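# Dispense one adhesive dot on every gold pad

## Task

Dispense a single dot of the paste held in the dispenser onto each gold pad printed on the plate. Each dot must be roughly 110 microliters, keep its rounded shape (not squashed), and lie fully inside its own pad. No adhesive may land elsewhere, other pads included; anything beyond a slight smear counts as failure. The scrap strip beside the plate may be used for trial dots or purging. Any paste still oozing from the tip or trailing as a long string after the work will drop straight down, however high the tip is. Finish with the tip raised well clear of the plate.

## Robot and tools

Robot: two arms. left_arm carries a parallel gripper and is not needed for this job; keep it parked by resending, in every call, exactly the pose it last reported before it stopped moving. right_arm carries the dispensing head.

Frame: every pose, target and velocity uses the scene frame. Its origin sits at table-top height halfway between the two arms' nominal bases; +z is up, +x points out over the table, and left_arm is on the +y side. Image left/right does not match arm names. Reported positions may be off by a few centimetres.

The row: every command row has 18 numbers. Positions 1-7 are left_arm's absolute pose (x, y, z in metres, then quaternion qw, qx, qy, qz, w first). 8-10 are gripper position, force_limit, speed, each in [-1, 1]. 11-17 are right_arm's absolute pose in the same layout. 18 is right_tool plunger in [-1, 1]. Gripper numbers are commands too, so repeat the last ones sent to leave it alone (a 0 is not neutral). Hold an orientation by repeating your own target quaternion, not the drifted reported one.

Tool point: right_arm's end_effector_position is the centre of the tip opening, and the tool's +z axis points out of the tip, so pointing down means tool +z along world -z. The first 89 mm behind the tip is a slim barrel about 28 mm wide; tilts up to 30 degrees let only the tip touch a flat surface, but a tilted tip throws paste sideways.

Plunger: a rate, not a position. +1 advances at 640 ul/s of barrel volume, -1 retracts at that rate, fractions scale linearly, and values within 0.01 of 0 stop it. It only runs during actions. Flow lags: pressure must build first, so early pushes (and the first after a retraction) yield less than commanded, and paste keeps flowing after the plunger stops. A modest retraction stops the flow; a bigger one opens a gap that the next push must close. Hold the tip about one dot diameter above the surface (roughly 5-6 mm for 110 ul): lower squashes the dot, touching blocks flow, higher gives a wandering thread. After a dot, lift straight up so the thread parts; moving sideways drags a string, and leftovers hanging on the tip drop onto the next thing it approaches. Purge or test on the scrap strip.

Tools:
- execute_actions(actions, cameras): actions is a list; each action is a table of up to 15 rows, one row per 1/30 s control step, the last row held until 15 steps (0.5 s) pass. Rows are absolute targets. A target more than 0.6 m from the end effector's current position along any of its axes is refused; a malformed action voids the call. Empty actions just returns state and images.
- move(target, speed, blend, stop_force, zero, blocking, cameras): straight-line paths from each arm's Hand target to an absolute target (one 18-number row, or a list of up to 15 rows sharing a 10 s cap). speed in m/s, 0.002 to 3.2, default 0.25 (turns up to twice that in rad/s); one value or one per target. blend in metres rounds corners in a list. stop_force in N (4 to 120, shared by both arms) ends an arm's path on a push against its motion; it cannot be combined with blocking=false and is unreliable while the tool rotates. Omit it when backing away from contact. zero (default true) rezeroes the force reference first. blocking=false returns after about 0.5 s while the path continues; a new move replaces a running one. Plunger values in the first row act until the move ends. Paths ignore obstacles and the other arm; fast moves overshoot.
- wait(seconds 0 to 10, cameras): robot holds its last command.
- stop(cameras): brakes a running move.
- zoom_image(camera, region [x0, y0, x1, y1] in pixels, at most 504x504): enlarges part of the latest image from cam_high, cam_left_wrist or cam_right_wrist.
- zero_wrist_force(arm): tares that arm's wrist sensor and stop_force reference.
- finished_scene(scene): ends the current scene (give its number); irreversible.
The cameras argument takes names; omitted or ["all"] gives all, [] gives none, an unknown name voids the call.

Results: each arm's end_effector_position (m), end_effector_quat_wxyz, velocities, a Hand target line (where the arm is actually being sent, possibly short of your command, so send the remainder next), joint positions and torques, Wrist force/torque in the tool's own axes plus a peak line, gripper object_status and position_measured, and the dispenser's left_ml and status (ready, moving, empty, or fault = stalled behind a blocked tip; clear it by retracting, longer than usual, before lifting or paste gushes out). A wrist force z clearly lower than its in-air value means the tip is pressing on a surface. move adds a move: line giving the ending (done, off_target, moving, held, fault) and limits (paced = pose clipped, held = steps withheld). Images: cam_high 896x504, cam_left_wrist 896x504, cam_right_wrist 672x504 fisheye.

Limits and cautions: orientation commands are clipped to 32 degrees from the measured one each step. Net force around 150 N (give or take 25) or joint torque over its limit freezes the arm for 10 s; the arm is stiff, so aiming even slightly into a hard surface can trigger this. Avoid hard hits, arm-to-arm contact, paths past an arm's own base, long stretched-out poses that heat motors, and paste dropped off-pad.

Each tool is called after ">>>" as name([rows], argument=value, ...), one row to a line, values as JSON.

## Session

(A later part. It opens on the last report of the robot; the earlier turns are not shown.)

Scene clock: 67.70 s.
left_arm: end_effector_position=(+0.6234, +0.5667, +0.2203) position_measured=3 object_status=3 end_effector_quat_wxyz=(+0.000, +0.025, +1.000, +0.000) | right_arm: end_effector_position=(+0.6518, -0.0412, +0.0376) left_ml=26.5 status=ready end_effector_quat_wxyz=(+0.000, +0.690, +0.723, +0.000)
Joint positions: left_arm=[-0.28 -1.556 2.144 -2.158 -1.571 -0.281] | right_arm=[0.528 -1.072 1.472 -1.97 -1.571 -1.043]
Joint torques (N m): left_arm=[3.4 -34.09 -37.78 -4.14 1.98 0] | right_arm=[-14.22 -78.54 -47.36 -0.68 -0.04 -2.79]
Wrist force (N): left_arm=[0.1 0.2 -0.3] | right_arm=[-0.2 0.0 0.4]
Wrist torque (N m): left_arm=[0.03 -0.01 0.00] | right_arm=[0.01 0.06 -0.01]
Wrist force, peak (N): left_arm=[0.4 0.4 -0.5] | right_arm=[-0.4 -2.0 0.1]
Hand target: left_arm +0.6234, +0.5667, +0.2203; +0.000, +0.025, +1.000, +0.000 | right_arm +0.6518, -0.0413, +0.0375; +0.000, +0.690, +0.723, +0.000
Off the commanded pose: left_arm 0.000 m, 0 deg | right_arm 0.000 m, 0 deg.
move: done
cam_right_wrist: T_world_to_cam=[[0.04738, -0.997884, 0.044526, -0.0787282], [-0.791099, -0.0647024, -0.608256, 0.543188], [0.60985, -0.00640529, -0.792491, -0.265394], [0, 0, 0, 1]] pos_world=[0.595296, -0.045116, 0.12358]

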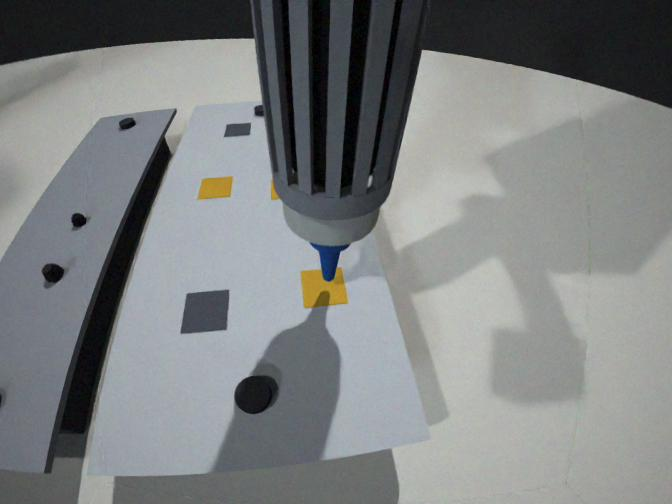

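>>> move(target=[0.6234,0.5667,0.2203,0,0.025,1,0,1,1,1,0.6511,-0.0393,0.0357,0,0.69,0.723,0,0], speed=0.05, cameras=[])

>>> execute_actions([
  [[0.6234,0.5667,0.2203,0,0.025,1,0,1,1,1,0.6511,-0.0393,0.0357,0,0.69,0.723,0,0.5625]],
], cameras=[])

>>> wait(seconds=1.7, cameras=[])

>>> execute_actions([
  [[0.6234,0.5667,0.2203,0,0.025,1,0,1,1,1,0.6511,-0.0393,0.0357,0,0.69,0.723,0,-0.219]],
], cameras=[])

>>> move([
  [0.6234,0.5667,0.2203,0,0.025,1,0,1,1,1,0.6511,-0.0393,0.055,0,0.69,0.723,0,0],
  [0.6234,0.5667,0.2203,0,0.025,1,0,1,1,1,0.7070,-0.0163,0.055,0,0.69,0.723,0,0],
  [0.6234,0.5667,0.2203,0,0.025,1,0,1,1,1,0.7070,-0.0163,0.0360,0,0.69,0.723,0,0],
], speed=[0.12,0.2,0.08], cameras=["cam_right_wrist"])

>>> execute_actions([
  [[0.6234,0.5667,0.2203,0,0.025,1,0,1,1,1,0.7070,-0.0163,0.0360,0,0.69,0.723,0,0.5625]],
], cameras=[])

>>> wait(seconds=1.7, cameras=[])

>>> execute_actions([
  [[0.6234,0.5667,0.2203,0,0.025,1,0,1,1,1,0.7070,-0.0163,0.0360,0,0.69,0.723,0,-0.219]],
], cameras=[])

>>> move([
  [0.6234,0.5667,0.2203,0,0.025,1,0,1,1,1,0.7070,-0.0163,0.055,0,0.69,0.723,0,0],
  [0.6234,0.5667,0.2203,0,0.025,1,0,1,1,1,0.7036,0.0207,0.055,0,0.69,0.723,0,0],
  [0.6234,0.5667,0.2203,0,0.025,1,0,1,1,1,0.7036,0.0207,0.0362,0,0.69,0.723,0,0],
], speed=[0.12,0.2,0.08], cameras=["cam_right_wrist"])

>>> execute_actions([
  [[0.6234,0.5667,0.2203,0,0.025,1,0,1,1,1,0.7036,0.0207,0.0362,0,0.69,0.723,0,0.5625]],
], cameras=[])

>>> wait(seconds=1.7, cameras=[])

>>> execute_actions([
  [[0.6234,0.5667,0.2203,0,0.025,1,0,1,1,1,0.7036,0.0207,0.0362,0,0.69,0.723,0,-0.219]],
], cameras=[])

>>> move([
  [0.6234,0.5667,0.2203,0,0.025,1,0,1,1,1,0.7036,0.0207,0.055,0,0.69,0.723,0,0],
  [0.6234,0.5667,0.2203,0,0.025,1,0,1,1,1,0.7493,-0.0119,0.055,0,0.69,0.723,0,0],
  [0.6234,0.5667,0.2203,0,0.025,1,0,1,1,1,0.7493,-0.0119,0.0360,0,0.69,0.723,0,0],
], speed=[0.12,0.2,0.08], cameras=["cam_right_wrist"])

>>> execute_actions([
  [[0.6234,0.5667,0.2203,0,0.025,1,0,1,1,1,0.7493,-0.0119,0.0360,0,0.69,0.723,0,0.5625]],
], cameras=[])

>>> wait(seconds=1.7, cameras=[])

>>> execute_actions([
  [[0.6234,0.5667,0.2203,0,0.025,1,0,1,1,1,0.7493,-0.0119,0.0360,0,0.69,0.723,0,-0.3]],
], cameras=[])

>>> move([
  [0.6234,0.5667,0.2203,0,0.025,1,0,1,1,1,0.7493,-0.0119,0.06,0,0.69,0.723,0,0],
  [0.6234,0.5667,0.2203,0,0.025,1,0,1,1,1,0.6,-0.1,0.16,0,0.69,0.723,0,0],
], speed=[0.12,0.25], cameras=["cam_right_wrist"])

>>> zoom_image(camera="cam_right_wrist", region=[80, 160, 340, 420])

Scene clock: 121.37 s.
left_arm: end_effector_position=(+0.6234, +0.5667, +0.2203) position_measured=3 object_status=3 end_effector_quat_wxyz=(+0.000, +0.025, +1.000, +0.000) | right_arm: end_effector_position=(+0.6511, -0.0393, +0.0357) left_ml=26.5 status=ready end_effector_quat_wxyz=(+0.000, +0.690, +0.723, +0.000)
Joint positions: left_arm=[-0.28 -1.556 2.144 -2.158 -1.571 -0.281] | right_arm=[0.53 -1.069 1.471 -1.972 -1.571 -1.041]
Joint torques (N m): left_arm=[-0.61 -49.66 -36.93 -4.51 1.39 -0.84] | right_arm=[12.46 -74.19 -55.27 -5.79 2.14 3.06]
Wrist force (N): left_arm=[-0.2 -0.1 -0.1] | right_arm=[0.1 -0.3 0.0]
Wrist torque (N m): left_arm=[-0.03 0.04 0.01] | right_arm=[-0.08 -0.07 -0.01]
Wrist force, peak (N): left_arm=[-0.4 0.8 -0.7] | right_arm=[-0.7 0.0 0.3]
Hand target: left_arm +0.6234, +0.5667, +0.2203; +0.000, +0.025, +1.000, +0.000 | right_arm +0.6511, -0.0393, +0.0357; +0.000, +0.690, +0.723, +0.000
Off the commanded pose: left_arm 0.000 m, 0 deg | right_arm 0.000 m, 0 deg.
move: done

Scene clock: 122.10 s.
left_arm: end_effector_position=(+0.6234, +0.5667, +0.2203) position_measured=3 object_status=3 end_effector_quat_wxyz=(+0.000, +0.025, +1.000, +0.000) | right_arm: end_effector_position=(+0.6511, -0.0393, +0.0357) left_ml=26.3 status=ready end_effector_quat_wxyz=(+0.000, +0.690, +0.723, +0.000)
Joint positions: left_arm=[-0.28 -1.556 2.144 -2.158 -1.571 -0.281] | right_arm=[0.53 -1.069 1.471 -1.972 -1.571 -1.041]
Joint torques (N m): left_arm=[-2.09 -50.79 -36.8 -4.51 1.43 -0.46] | right_arm=[5.1 -88.94 -53.51 -2.62 2.01 0.73]
Wrist force (N): left_arm=[0.1 0.3 -0.3] | right_arm=[0.0 -0.1 0.2]
Wrist torque (N m): left_arm=[0.05 -0.01 0.00] | right_arm=[-0.02 -0.01 0.00]
Wrist force, peak (N): left_arm=[0.4 0.6 -0.4] | right_arm=[-0.3 -0.3 0.3]
Hand target: left_arm +0.6234, +0.5667, +0.2203; +0.000, +0.025, +1.000, +0.000 | right_arm +0.6511, -0.0393, +0.0357; +0.000, +0.690, +0.723, +0.000
Off the commanded pose: left_arm 0.000 m, 0 deg | right_arm 0.000 m, 0 deg.

Scene clock: 123.80 s.
left_arm: end_effector_position=(+0.6234, +0.5667, +0.2203) position_measured=3 object_status=3 end_effector_quat_wxyz=(+0.000, +0.025, +1.000, +0.000) | right_arm: end_effector_position=(+0.6511, -0.0393, +0.0357) left_ml=26.3 status=ready end_effector_quat_wxyz=(+0.000, +0.690, +0.723, +0.000)
Joint positions: left_arm=[-0.28 -1.556 2.144 -2.158 -1.571 -0.281] | right_arm=[0.53 -1.07 1.471 -1.972 -1.571 -1.041]
Joint torques (N m): left_arm=[0.11 -48.76 -37.9 -4.69 1.37 -0.54] | right_arm=[-11.67 -96.74 -48.79 -1.59 1.99 -2.62]
Wrist force (N): left_arm=[-0.1 -0.1 -0.3] | right_arm=[0.1 -0.5 0.1]
Wrist torque (N m): left_arm=[-0.02 0.02 0.00] | right_arm=[-0.15 -0.04 0.00]
Wrist force, peak (N): left_arm=[-0.1 0.5 -0.7] | right_arm=[0.2 -0.5 -0.1]
Hand target: left_arm +0.6234, +0.5667, +0.2203; +0.000, +0.025, +1.000, +0.000 | right_arm +0.6511, -0.0393, +0.0357; +0.000, +0.690, +0.723, +0.000
Off the commanded pose: left_arm 0.000 m, 0 deg | right_arm 0.000 m, 0 deg.
wait: 1.70 s; at rest by 0.17 s

Scene clock: 124.53 s.
left_arm: end_effector_position=(+0.6234, +0.5667, +0.2203) position_measured=3 object_status=3 end_effector_quat_wxyz=(+0.000, +0.025, +1.000, +0.000) | right_arm: end_effector_position=(+0.6511, -0.0393, +0.0357) left_ml=26.3 status=ready end_effector_quat_wxyz=(+0.000, +0.690, +0.723, +0.000)
Joint positions: left_arm=[-0.28 -1.556 2.144 -2.158 -1.571 -0.281] | right_arm=[0.53 -1.07 1.471 -1.972 -1.571 -1.041]
Joint torques (N m): left_arm=[-0.77 -50.72 -37.53 -4.37 1.5 -0.3] | right_arm=[-13.87 -96.86 -46.39 -1.82 2.05 -2.44]
Wrist force (N): left_arm=[-0.2 0.2 -0.8] | right_arm=[0.0 0.0 0.3]
Wrist torque (N m): left_arm=[0.02 0.03 0.01] | right_arm=[0.03 0.00 -0.01]
Wrist force, peak (N): left_arm=[0.6 0.2 -0.7] | right_arm=[0.3 -0.4 0.2]
Hand target: left_arm +0.6234, +0.5667, +0.2203; +0.000, +0.025, +1.000, +0.000 | right_arm +0.6511, -0.0393, +0.0357; +0.000, +0.690, +0.723, +0.000
Off the commanded pose: left_arm 0.000 m, 0 deg | right_arm 0.000 m, 0 deg.

Scene clock: 125.67 s.
left_arm: end_effector_position=(+0.6234, +0.5667, +0.2203) position_measured=3 object_status=3 end_effector_quat_wxyz=(+0.000, +0.025, +1.000, +0.000) | right_arm: end_effector_position=(+0.7070, -0.0163, +0.0358) left_ml=26.3 status=ready end_effector_quat_wxyz=(+0.000, +0.690, +0.723, +0.000)
Joint positions: left_arm=[-0.28 -1.556 2.144 -2.158 -1.571 -0.281] | right_arm=[0.519 -0.981 1.329 -1.919 -1.571 -1.052]
Joint torques (N m): left_arm=[1.45 -50.17 -37.12 -4.23 1.64 -0.1] | right_arm=[16.7 -108.28 -56.87 -0.99 -2.32 3.68]
Wrist force (N): left_arm=[-0.1 0.2 -0.4] | right_arm=[0.0 0.0 -0.1]
Wrist torque (N m): left_arm=[0.03 0.02 0.00] | right_arm=[0.03 0.02 -0.02]
Wrist force, peak (N): left_arm=[0.2 0.1 -0.8] | right_arm=[-0.4 -2.9 -1.6]
Hand target: left_arm +0.6234, +0.5667, +0.2203; +0.000, +0.025, +1.000, +0.000 | right_arm +0.7070, -0.0163, +0.0360; +0.000, +0.690, +0.723, +0.000
Off the commanded pose: left_arm 0.000 m, 0 deg | right_arm 0.000 m, 0 deg.
move: done
cam_right_wrist: T_world_to_cam=[[0.047336, -0.997883, 0.0445889, -0.0564997], [-0.791322, -0.0647035, -0.607966, 0.587555], [0.609565, -0.00650548, -0.79271, -0.300176], [0, 0, 0, 1]] pos_world=[0.650596, -0.020316, 0.12178]

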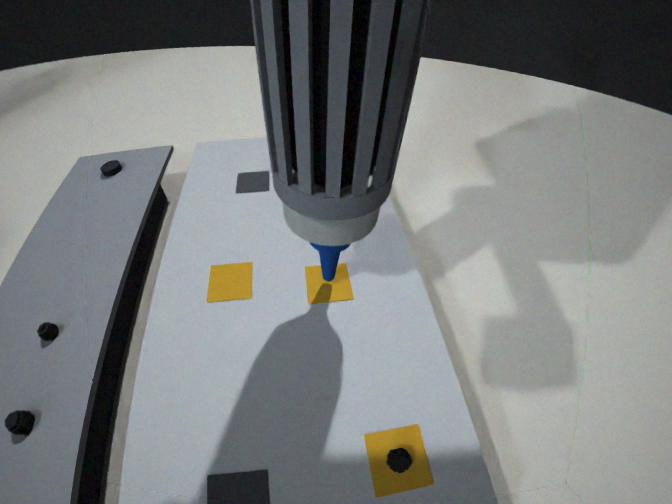

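Scene clock: 126.40 s.
left_arm: end_effector_position=(+0.6234, +0.5667, +0.2203) position_measured=3 object_status=3 end_effector_quat_wxyz=(+0.000, +0.025, +1.000, +0.000) | right_arm: end_effector_position=(+0.7070, -0.0163, +0.0360) left_ml=26.2 status=ready end_effector_quat_wxyz=(+0.000, +0.690, +0.723, +0.000)
Joint positions: left_arm=[-0.28 -1.556 2.144 -2.158 -1.571 -0.281] | right_arm=[0.519 -0.981 1.329 -1.919 -1.571 -1.052]
Joint torques (N m): left_arm=[-1.64 -49.84 -37.28 -4.38 1.42 -0.3] | right_arm=[15.83 -110.84 -55.45 -0.97 -2.14 3.61]
Wrist force (N): left_arm=[0.2 -0.1 -0.5] | right_arm=[0.5 -0.1 0.0]
Wrist torque (N m): left_arm=[-0.01 -0.02 0.01] | right_arm=[-0.03 -0.16 -0.02]
Wrist force, peak (N): left_arm=[-0.1 0.3 -0.8] | right_arm=[0.5 -0.4 0.2]
Hand target: left_arm +0.6234, +0.5667, +0.2203; +0.000, +0.025, +1.000, +0.000 | right_arm +0.7070, -0.0163, +0.0360; +0.000, +0.690, +0.723, +0.000
Off the commanded pose: left_arm 0.000 m, 0 deg | right_arm 0.000 m, 0 deg.

Scene clock: 128.10 s.
left_arm: end_effector_position=(+0.6234, +0.5667, +0.2203) position_measured=3 object_status=3 end_effector_quat_wxyz=(+0.000, +0.025, +1.000, +0.000) | right_arm: end_effector_position=(+0.7070, -0.0163, +0.0360) left_ml=26.2 status=ready end_effector_quat_wxyz=(+0.000, +0.690, +0.723, +0.000)
Joint positions: left_arm=[-0.28 -1.556 2.144 -2.158 -1.571 -0.281] | right_arm=[0.519 -0.981 1.329 -1.919 -1.571 -1.052]
Joint torques (N m): left_arm=[0.59 -49.62 -37.09 -4.4 1.24 -0.72] | right_arm=[14.79 -111.05 -51.34 -2 -1.91 3.73]
Wrist force (N): left_arm=[0.1 0.0 -0.8] | right_arm=[0.0 0.1 -0.1]
Wrist torque (N m): left_arm=[-0.01 -0.02 0.00] | right_arm=[0.05 0.00 -0.01]
Wrist force, peak (N): left_arm=[0.1 0.0 -0.8] | right_arm=[0.1 -0.8 -0.2]
Hand target: left_arm +0.6234, +0.5667, +0.2203; +0.000, +0.025, +1.000, +0.000 | right_arm +0.7070, -0.0163, +0.0360; +0.000, +0.690, +0.723, +0.000
Off the commanded pose: left_arm 0.000 m, 0 deg | right_arm 0.000 m, 0 deg.
wait: 1.70 s; at rest by 0.17 s

Scene clock: 128.83 s.
left_arm: end_effector_position=(+0.6234, +0.5667, +0.2203) position_measured=3 object_status=3 end_effector_quat_wxyz=(+0.000, +0.025, +1.000, +0.000) | right_arm: end_effector_position=(+0.7070, -0.0163, +0.0360) left_ml=26.2 status=ready end_effector_quat_wxyz=(+0.000, +0.690, +0.723, +0.000)
Joint positions: left_arm=[-0.28 -1.556 2.144 -2.158 -1.571 -0.281] | right_arm=[0.519 -0.981 1.329 -1.919 -1.571 -1.052]
Joint torques (N m): left_arm=[0.36 -50.7 -37.08 -4.63 1.72 -0.75] | right_arm=[13.83 -111.15 -49.24 -2.27 -1.93 3.49]
Wrist force (N): left_arm=[-0.1 0.2 -0.2] | right_arm=[0.1 -0.1 0.3]
Wrist torque (N m): left_arm=[0.03 0.03 0.00] | right_arm=[-0.03 -0.03 -0.02]
Wrist force, peak (N): left_arm=[0.1 -0.4 -0.9] | right_arm=[0.6 -0.3 0.0]
Hand target: left_arm +0.6234, +0.5667, +0.2203; +0.000, +0.025, +1.000, +0.000 | right_arm +0.7070, -0.0163, +0.0360; +0.000, +0.690, +0.723, +0.000
Off the commanded pose: left_arm 0.000 m, 0 deg | right_arm 0.000 m, 0 deg.

Scene clock: 129.87 s.
left_arm: end_effector_position=(+0.6234, +0.5667, +0.2203) position_measured=3 object_status=3 end_effector_quat_wxyz=(+0.000, +0.025, +1.000, +0.000) | right_arm: end_effector_position=(+0.7035, +0.0207, +0.0360) left_ml=26.2 status=ready end_effector_quat_wxyz=(+0.000, +0.690, +0.723, +0.000) end_effector_velocity=(+0.000, +0.000, +0.004) end_effector_angular_velocity=(+0.001, +0.000, -0.001)
Joint positions: left_arm=[-0.28 -1.556 2.144 -2.158 -1.571 -0.281] | right_arm=[0.551 -0.944 1.268 -1.895 -1.571 -1.02]
Joint velocities: left_arm=[within noise] | right_arm=[0 -0.003 -0.002 0.005 0 0.001]
Joint torques (N m): left_arm=[0.53 -50.12 -36.85 -4.29 1.55 -0.56] | right_arm=[-14.48 -110.96 -57.23 -0.52 -2.43 -3.31]
Wrist force (N): left_arm=[0.0 -0.1 -0.8] | right_arm=[-0.3 -0.4 0.0]
Wrist torque (N m): left_arm=[-0.01 0.01 0.00] | right_arm=[-0.12 0.11 -0.01]
Wrist force, peak (N): left_arm=[0.0 0.3 -0.8] | right_arm=[-2.3 -0.1 -1.6]
Hand target: left_arm +0.6234, +0.5667, +0.2203; +0.000, +0.025, +1.000, +0.000 | right_arm +0.7036, +0.0207, +0.0362; +0.000, +0.690, +0.723, +0.000
Off the commanded pose: left_arm 0.000 m, 0 deg | right_arm 0.000 m, 0 deg.
move: done
cam_right_wrist: T_world_to_cam=[[0.0474144, -0.997877, 0.0446501, -0.0193798], [-0.791317, -0.064803, -0.607962, 0.587305], [0.609565, -0.00650622, -0.79271, -0.297643], [0, 0, 0, 1]] pos_world=[0.647096, 0.016784, 0.12198]

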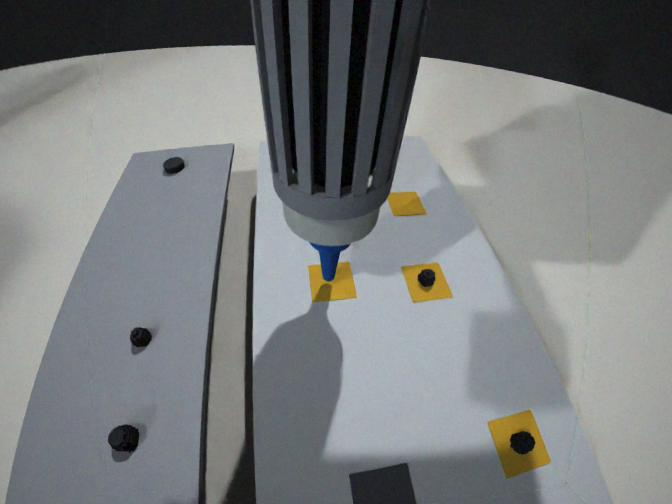

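Scene clock: 130.60 s.
left_arm: end_effector_position=(+0.6234, +0.5667, +0.2203) position_measured=3 object_status=3 end_effector_quat_wxyz=(+0.000, +0.025, +1.000, +0.000) | right_arm: end_effector_position=(+0.7036, +0.0207, +0.0362) left_ml=26.1 status=ready end_effector_quat_wxyz=(+0.000, +0.690, +0.723, +0.000)
Joint positions: left_arm=[-0.28 -1.556 2.144 -2.158 -1.571 -0.281] | right_arm=[0.551 -0.944 1.268 -1.895 -1.571 -1.02]
Joint torques (N m): left_arm=[0.72 -49.23 -37.89 -4.33 1.46 -0.44] | right_arm=[-16.04 -114.12 -55.59 -1.37 -2.02 -2.91]
Wrist force (N): left_arm=[0.1 0.2 -0.2] | right_arm=[0.3 -0.3 -0.2]
Wrist torque (N m): left_arm=[0.04 -0.02 0.00] | right_arm=[-0.08 -0.11 0.00]
Wrist force, peak (N): left_arm=[-0.1 0.3 -0.8] | right_arm=[-0.3 -0.6 -0.4]
Hand target: left_arm +0.6234, +0.5667, +0.2203; +0.000, +0.025, +1.000, +0.000 | right_arm +0.7036, +0.0207, +0.0362; +0.000, +0.690, +0.723, +0.000
Off the commanded pose: left_arm 0.000 m, 0 deg | right_arm 0.000 m, 0 deg.

Scene clock: 132.30 s.
left_arm: end_effector_position=(+0.6234, +0.5667, +0.2203) position_measured=3 object_status=3 end_effector_quat_wxyz=(+0.000, +0.025, +1.000, +0.000) | right_arm: end_effector_position=(+0.7036, +0.0207, +0.0362) left_ml=26.1 status=ready end_effector_quat_wxyz=(+0.000, +0.690, +0.723, +0.000)
Joint positions: left_arm=[-0.28 -1.556 2.144 -2.158 -1.571 -0.281] | right_arm=[0.551 -0.944 1.268 -1.895 -1.571 -1.02]
Joint torques (N m): left_arm=[0.57 -48.33 -36.86 -4.49 1.55 -0.57] | right_arm=[-14.53 -114.72 -51.95 -2.13 -1.78 -3.12]
Wrist force (N): left_arm=[0.3 0.5 -0.6] | right_arm=[0.1 -0.3 0.2]
Wrist torque (N m): left_arm=[0.08 -0.05 0.01] | right_arm=[-0.08 -0.04 0.00]
Wrist force, peak (N): left_arm=[-0.2 0.4 -0.7] | right_arm=[0.1 -0.4 -0.5]
Hand target: left_arm +0.6234, +0.5667, +0.2203; +0.000, +0.025, +1.000, +0.000 | right_arm +0.7036, +0.0207, +0.0362; +0.000, +0.690, +0.723, +0.000
Off the commanded pose: left_arm 0.000 m, 0 deg | right_arm 0.000 m, 0 deg.
wait: 1.70 s; at rest by 0.17 s

Scene clock: 133.03 s.
left_arm: end_effector_position=(+0.6234, +0.5667, +0.2203) position_measured=3 object_status=3 end_effector_quat_wxyz=(+0.000, +0.025, +1.000, +0.000) | right_arm: end_effector_position=(+0.7036, +0.0207, +0.0362) left_ml=26.1 status=ready end_effector_quat_wxyz=(+0.000, +0.690, +0.723, +0.000)
Joint positions: left_arm=[-0.28 -1.556 2.144 -2.158 -1.571 -0.281] | right_arm=[0.551 -0.944 1.268 -1.895 -1.571 -1.02]
Joint torques (N m): left_arm=[1.12 -48.69 -37.57 -4.47 1.72 -0.44] | right_arm=[-16.98 -112.84 -50.07 -2.1 -1.94 -2.94]
Wrist force (N): left_arm=[-0.1 0.1 -0.6] | right_arm=[0.0 0.0 -0.3]
Wrist torque (N m): left_arm=[0.02 0.03 0.00] | right_arm=[0.01 0.01 0.00]
Wrist force, peak (N): left_arm=[-0.2 0.2 -0.8] | right_arm=[-0.3 -0.7 -0.1]
Hand target: left_arm +0.6234, +0.5667, +0.2203; +0.000, +0.025, +1.000, +0.000 | right_arm +0.7036, +0.0207, +0.0362; +0.000, +0.690, +0.723, +0.000
Off the commanded pose: left_arm 0.000 m, 0 deg | right_arm 0.000 m, 0 deg.

Scene clock: 134.17 s.
left_arm: end_effector_position=(+0.6234, +0.5667, +0.2203) position_measured=3 object_status=3 end_effector_quat_wxyz=(+0.000, +0.025, +1.000, +0.000) | right_arm: end_effector_position=(+0.7493, -0.0120, +0.0357) left_ml=26.1 status=ready end_effector_quat_wxyz=(+0.000, +0.690, +0.723, +0.000) end_effector_velocity=(+0.001, +0.000, +0.005) end_effector_angular_velocity=(+0.001, -0.002, -0.002)
Joint positions: left_arm=[-0.28 -1.556 2.144 -2.158 -1.571 -0.281] | right_arm=[0.5 -0.924 1.236 -1.882 -1.571 -1.071]
Joint velocities: left_arm=[within noise] | right_arm=[0 -0.002 -0.005 0.005 0 0.001]
Joint torques (N m): left_arm=[0.15 -50.31 -37.98 -4.49 1.54 -0.37] | right_arm=[13.87 -112.53 -56.6 -1.2 2.69 3.43]
Wrist force (N): left_arm=[-0.1 0.1 -0.3] | right_arm=[0.1 -0.3 -0.4]
Wrist torque (N m): left_arm=[0.01 0.02 0.00] | right_arm=[-0.13 -0.03 0.02]
Wrist force, peak (N): left_arm=[-0.5 0.2 -0.7] | right_arm=[1.4 -2.3 -1.0]
Hand target: left_arm +0.6234, +0.5667, +0.2203; +0.000, +0.025, +1.000, +0.000 | right_arm +0.7493, -0.0119, +0.0360; +0.000, +0.690, +0.723, +0.000
Off the commanded pose: left_arm 0.000 m, 0 deg | right_arm 0.000 m, 0 deg.
move: done
cam_right_wrist: T_world_to_cam=[[0.047336, -0.997883, 0.0445889, -0.0541113], [-0.791322, -0.0647035, -0.607966, 0.621312], [0.609565, -0.00650548, -0.79271, -0.325932], [0, 0, 0, 1]] pos_world=[0.692896, -0.015916, 0.12178]

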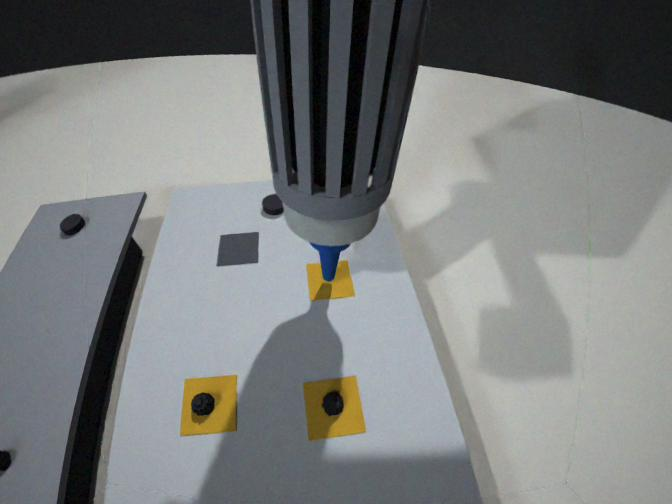

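Scene clock: 134.90 s.
left_arm: end_effector_position=(+0.6234, +0.5667, +0.2203) position_measured=3 object_status=3 end_effector_quat_wxyz=(+0.000, +0.025, +1.000, +0.000) | right_arm: end_effector_position=(+0.7493, -0.0119, +0.0360) left_ml=25.9 status=ready end_effector_quat_wxyz=(+0.000, +0.690, +0.723, +0.000)
Joint positions: left_arm=[-0.28 -1.556 2.144 -2.158 -1.571 -0.281] | right_arm=[0.5 -0.925 1.236 -1.882 -1.571 -1.071]
Joint torques (N m): left_arm=[0.76 -50.11 -38.12 -4.49 1.71 -0.87] | right_arm=[15.8 -114.19 -56.23 -1 2.21 3.52]
Wrist force (N): left_arm=[0.0 0.1 -0.2] | right_arm=[0.6 -0.3 -0.1]
Wrist torque (N m): left_arm=[0.01 0.02 0.00] | right_arm=[-0.11 -0.21 0.02]
Wrist force, peak (N): left_arm=[0.2 0.2 -0.8] | right_arm=[0.6 -0.3 -0.1]
Hand target: left_arm +0.6234, +0.5667, +0.2203; +0.000, +0.025, +1.000, +0.000 | right_arm +0.7493, -0.0119, +0.0360; +0.000, +0.690, +0.723, +0.000
Off the commanded pose: left_arm 0.000 m, 0 deg | right_arm 0.000 m, 0 deg.

Scene clock: 136.60 s.
left_arm: end_effector_position=(+0.6234, +0.5667, +0.2203) position_measured=3 object_status=3 end_effector_quat_wxyz=(+0.000, +0.025, +1.000, +0.000) | right_arm: end_effector_position=(+0.7493, -0.0119, +0.0360) left_ml=25.9 status=ready end_effector_quat_wxyz=(+0.000, +0.690, +0.723, +0.000)
Joint positions: left_arm=[-0.28 -1.556 2.144 -2.158 -1.571 -0.281] | right_arm=[0.5 -0.925 1.236 -1.882 -1.571 -1.071]
Joint torques (N m): left_arm=[-0.96 -48.66 -38.17 -4.57 1.36 -0.5] | right_arm=[17.13 -112.77 -52.01 -2.33 1.98 3.51]
Wrist force (N): left_arm=[-0.1 0.1 -0.3] | right_arm=[0.0 -0.5 -0.1]
Wrist torque (N m): left_arm=[0.02 0.03 0.00] | right_arm=[-0.16 0.02 0.02]
Wrist force, peak (N): left_arm=[0.0 0.3 -0.9] | right_arm=[0.4 -0.5 0.0]
Hand target: left_arm +0.6234, +0.5667, +0.2203; +0.000, +0.025, +1.000, +0.000 | right_arm +0.7493, -0.0119, +0.0360; +0.000, +0.690, +0.723, +0.000
Off the commanded pose: left_arm 0.000 m, 0 deg | right_arm 0.000 m, 0 deg.
wait: 1.70 s; at rest by 0.17 s

Scene clock: 137.33 s.
left_arm: end_effector_position=(+0.6234, +0.5667, +0.2203) position_measured=3 object_status=3 end_effector_quat_wxyz=(+0.000, +0.025, +1.000, +0.000) | right_arm: end_effector_position=(+0.7493, -0.0119, +0.0360) left_ml=26.0 status=ready end_effector_quat_wxyz=(+0.000, +0.690, +0.723, +0.000)
Joint positions: left_arm=[-0.28 -1.556 2.144 -2.158 -1.571 -0.281] | right_arm=[0.5 -0.925 1.236 -1.882 -1.571 -1.071]
Joint torques (N m): left_arm=[-0.75 -48.92 -38.23 -4.15 1.23 -0.44] | right_arm=[15.05 -112.71 -49.85 -2.38 1.66 3.48]
Wrist force (N): left_arm=[0.3 0.3 -0.4] | right_arm=[0.2 -0.3 0.0]
Wrist torque (N m): left_arm=[0.06 -0.05 0.01] | right_arm=[-0.11 -0.08 0.03]
Wrist force, peak (N): left_arm=[-0.1 0.5 -0.7] | right_arm=[0.2 -0.6 0.1]
Hand target: left_arm +0.6234, +0.5667, +0.2203; +0.000, +0.025, +1.000, +0.000 | right_arm +0.7493, -0.0119, +0.0360; +0.000, +0.690, +0.723, +0.000
Off the commanded pose: left_arm 0.000 m, 0 deg | right_arm 0.000 m, 0 deg.

Scene clock: 138.87 s.
left_arm: end_effector_position=(+0.6234, +0.5667, +0.2203) position_measured=3 object_status=3 end_effector_quat_wxyz=(+0.000, +0.025, +1.000, +0.000) | right_arm: end_effector_position=(+0.5999, -0.1000, +0.1599) left_ml=26.0 status=ready end_effector_quat_wxyz=(+0.000, +0.690, +0.723, +0.000)
Joint positions: left_arm=[-0.28 -1.556 2.144 -2.158 -1.571 -0.281] | right_arm=[0.503 -1.26 1.517 -1.828 -1.571 -1.068]
Joint torques (N m): left_arm=[0.52 -47.38 -37.88 -4.33 1.57 -0.59] | right_arm=[-10.29 -81.25 -52.33 -6.19 2.06 0.21]
Wrist force (N): left_arm=[-0.2 0.2 -0.5] | right_arm=[0.1 -0.2 0.1]
Wrist torque (N m): left_arm=[0.03 0.05 0.00] | right_arm=[-0.08 -0.03 0.02]
Wrist force, peak (N): left_arm=[0.0 0.3 -0.8] | right_arm=[-1.2 -2.5 -1.5]
Hand target: left_arm +0.6234, +0.5667, +0.2203; +0.000, +0.025, +1.000, +0.000 | right_arm +0.6000, -0.1000, +0.1600; +0.000, +0.690, +0.723, +0.000
Off the commanded pose: left_arm 0.000 m, 0 deg | right_arm 0.000 m, 0 deg.
move: done
cam_right_wrist: T_world_to_cam=[[0.047405, -0.997877, 0.0446544, -0.140444], [-0.791232, -0.0647991, -0.608073, 0.572872], [0.609676, -0.00650631, -0.792624, -0.137063], [0, 0, 0, 1]] pos_world=[0.543496, -0.103916, 0.24598]

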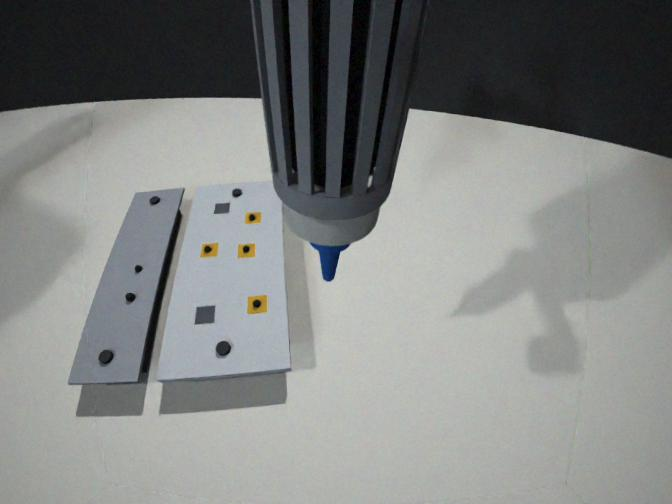

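Scaled by 1.938 (camera's finer frame: 960x720).

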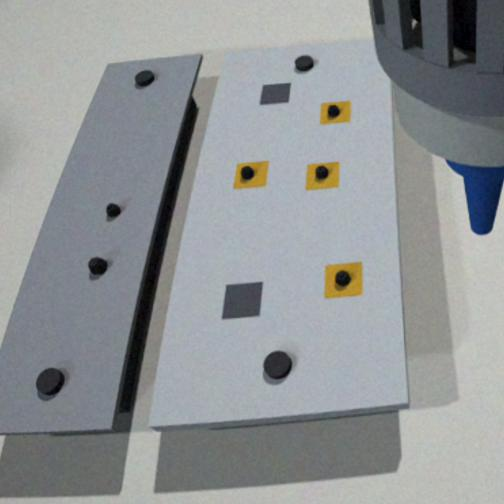

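>>> finished_scene(scene=3)

The scene is finished: the task was done.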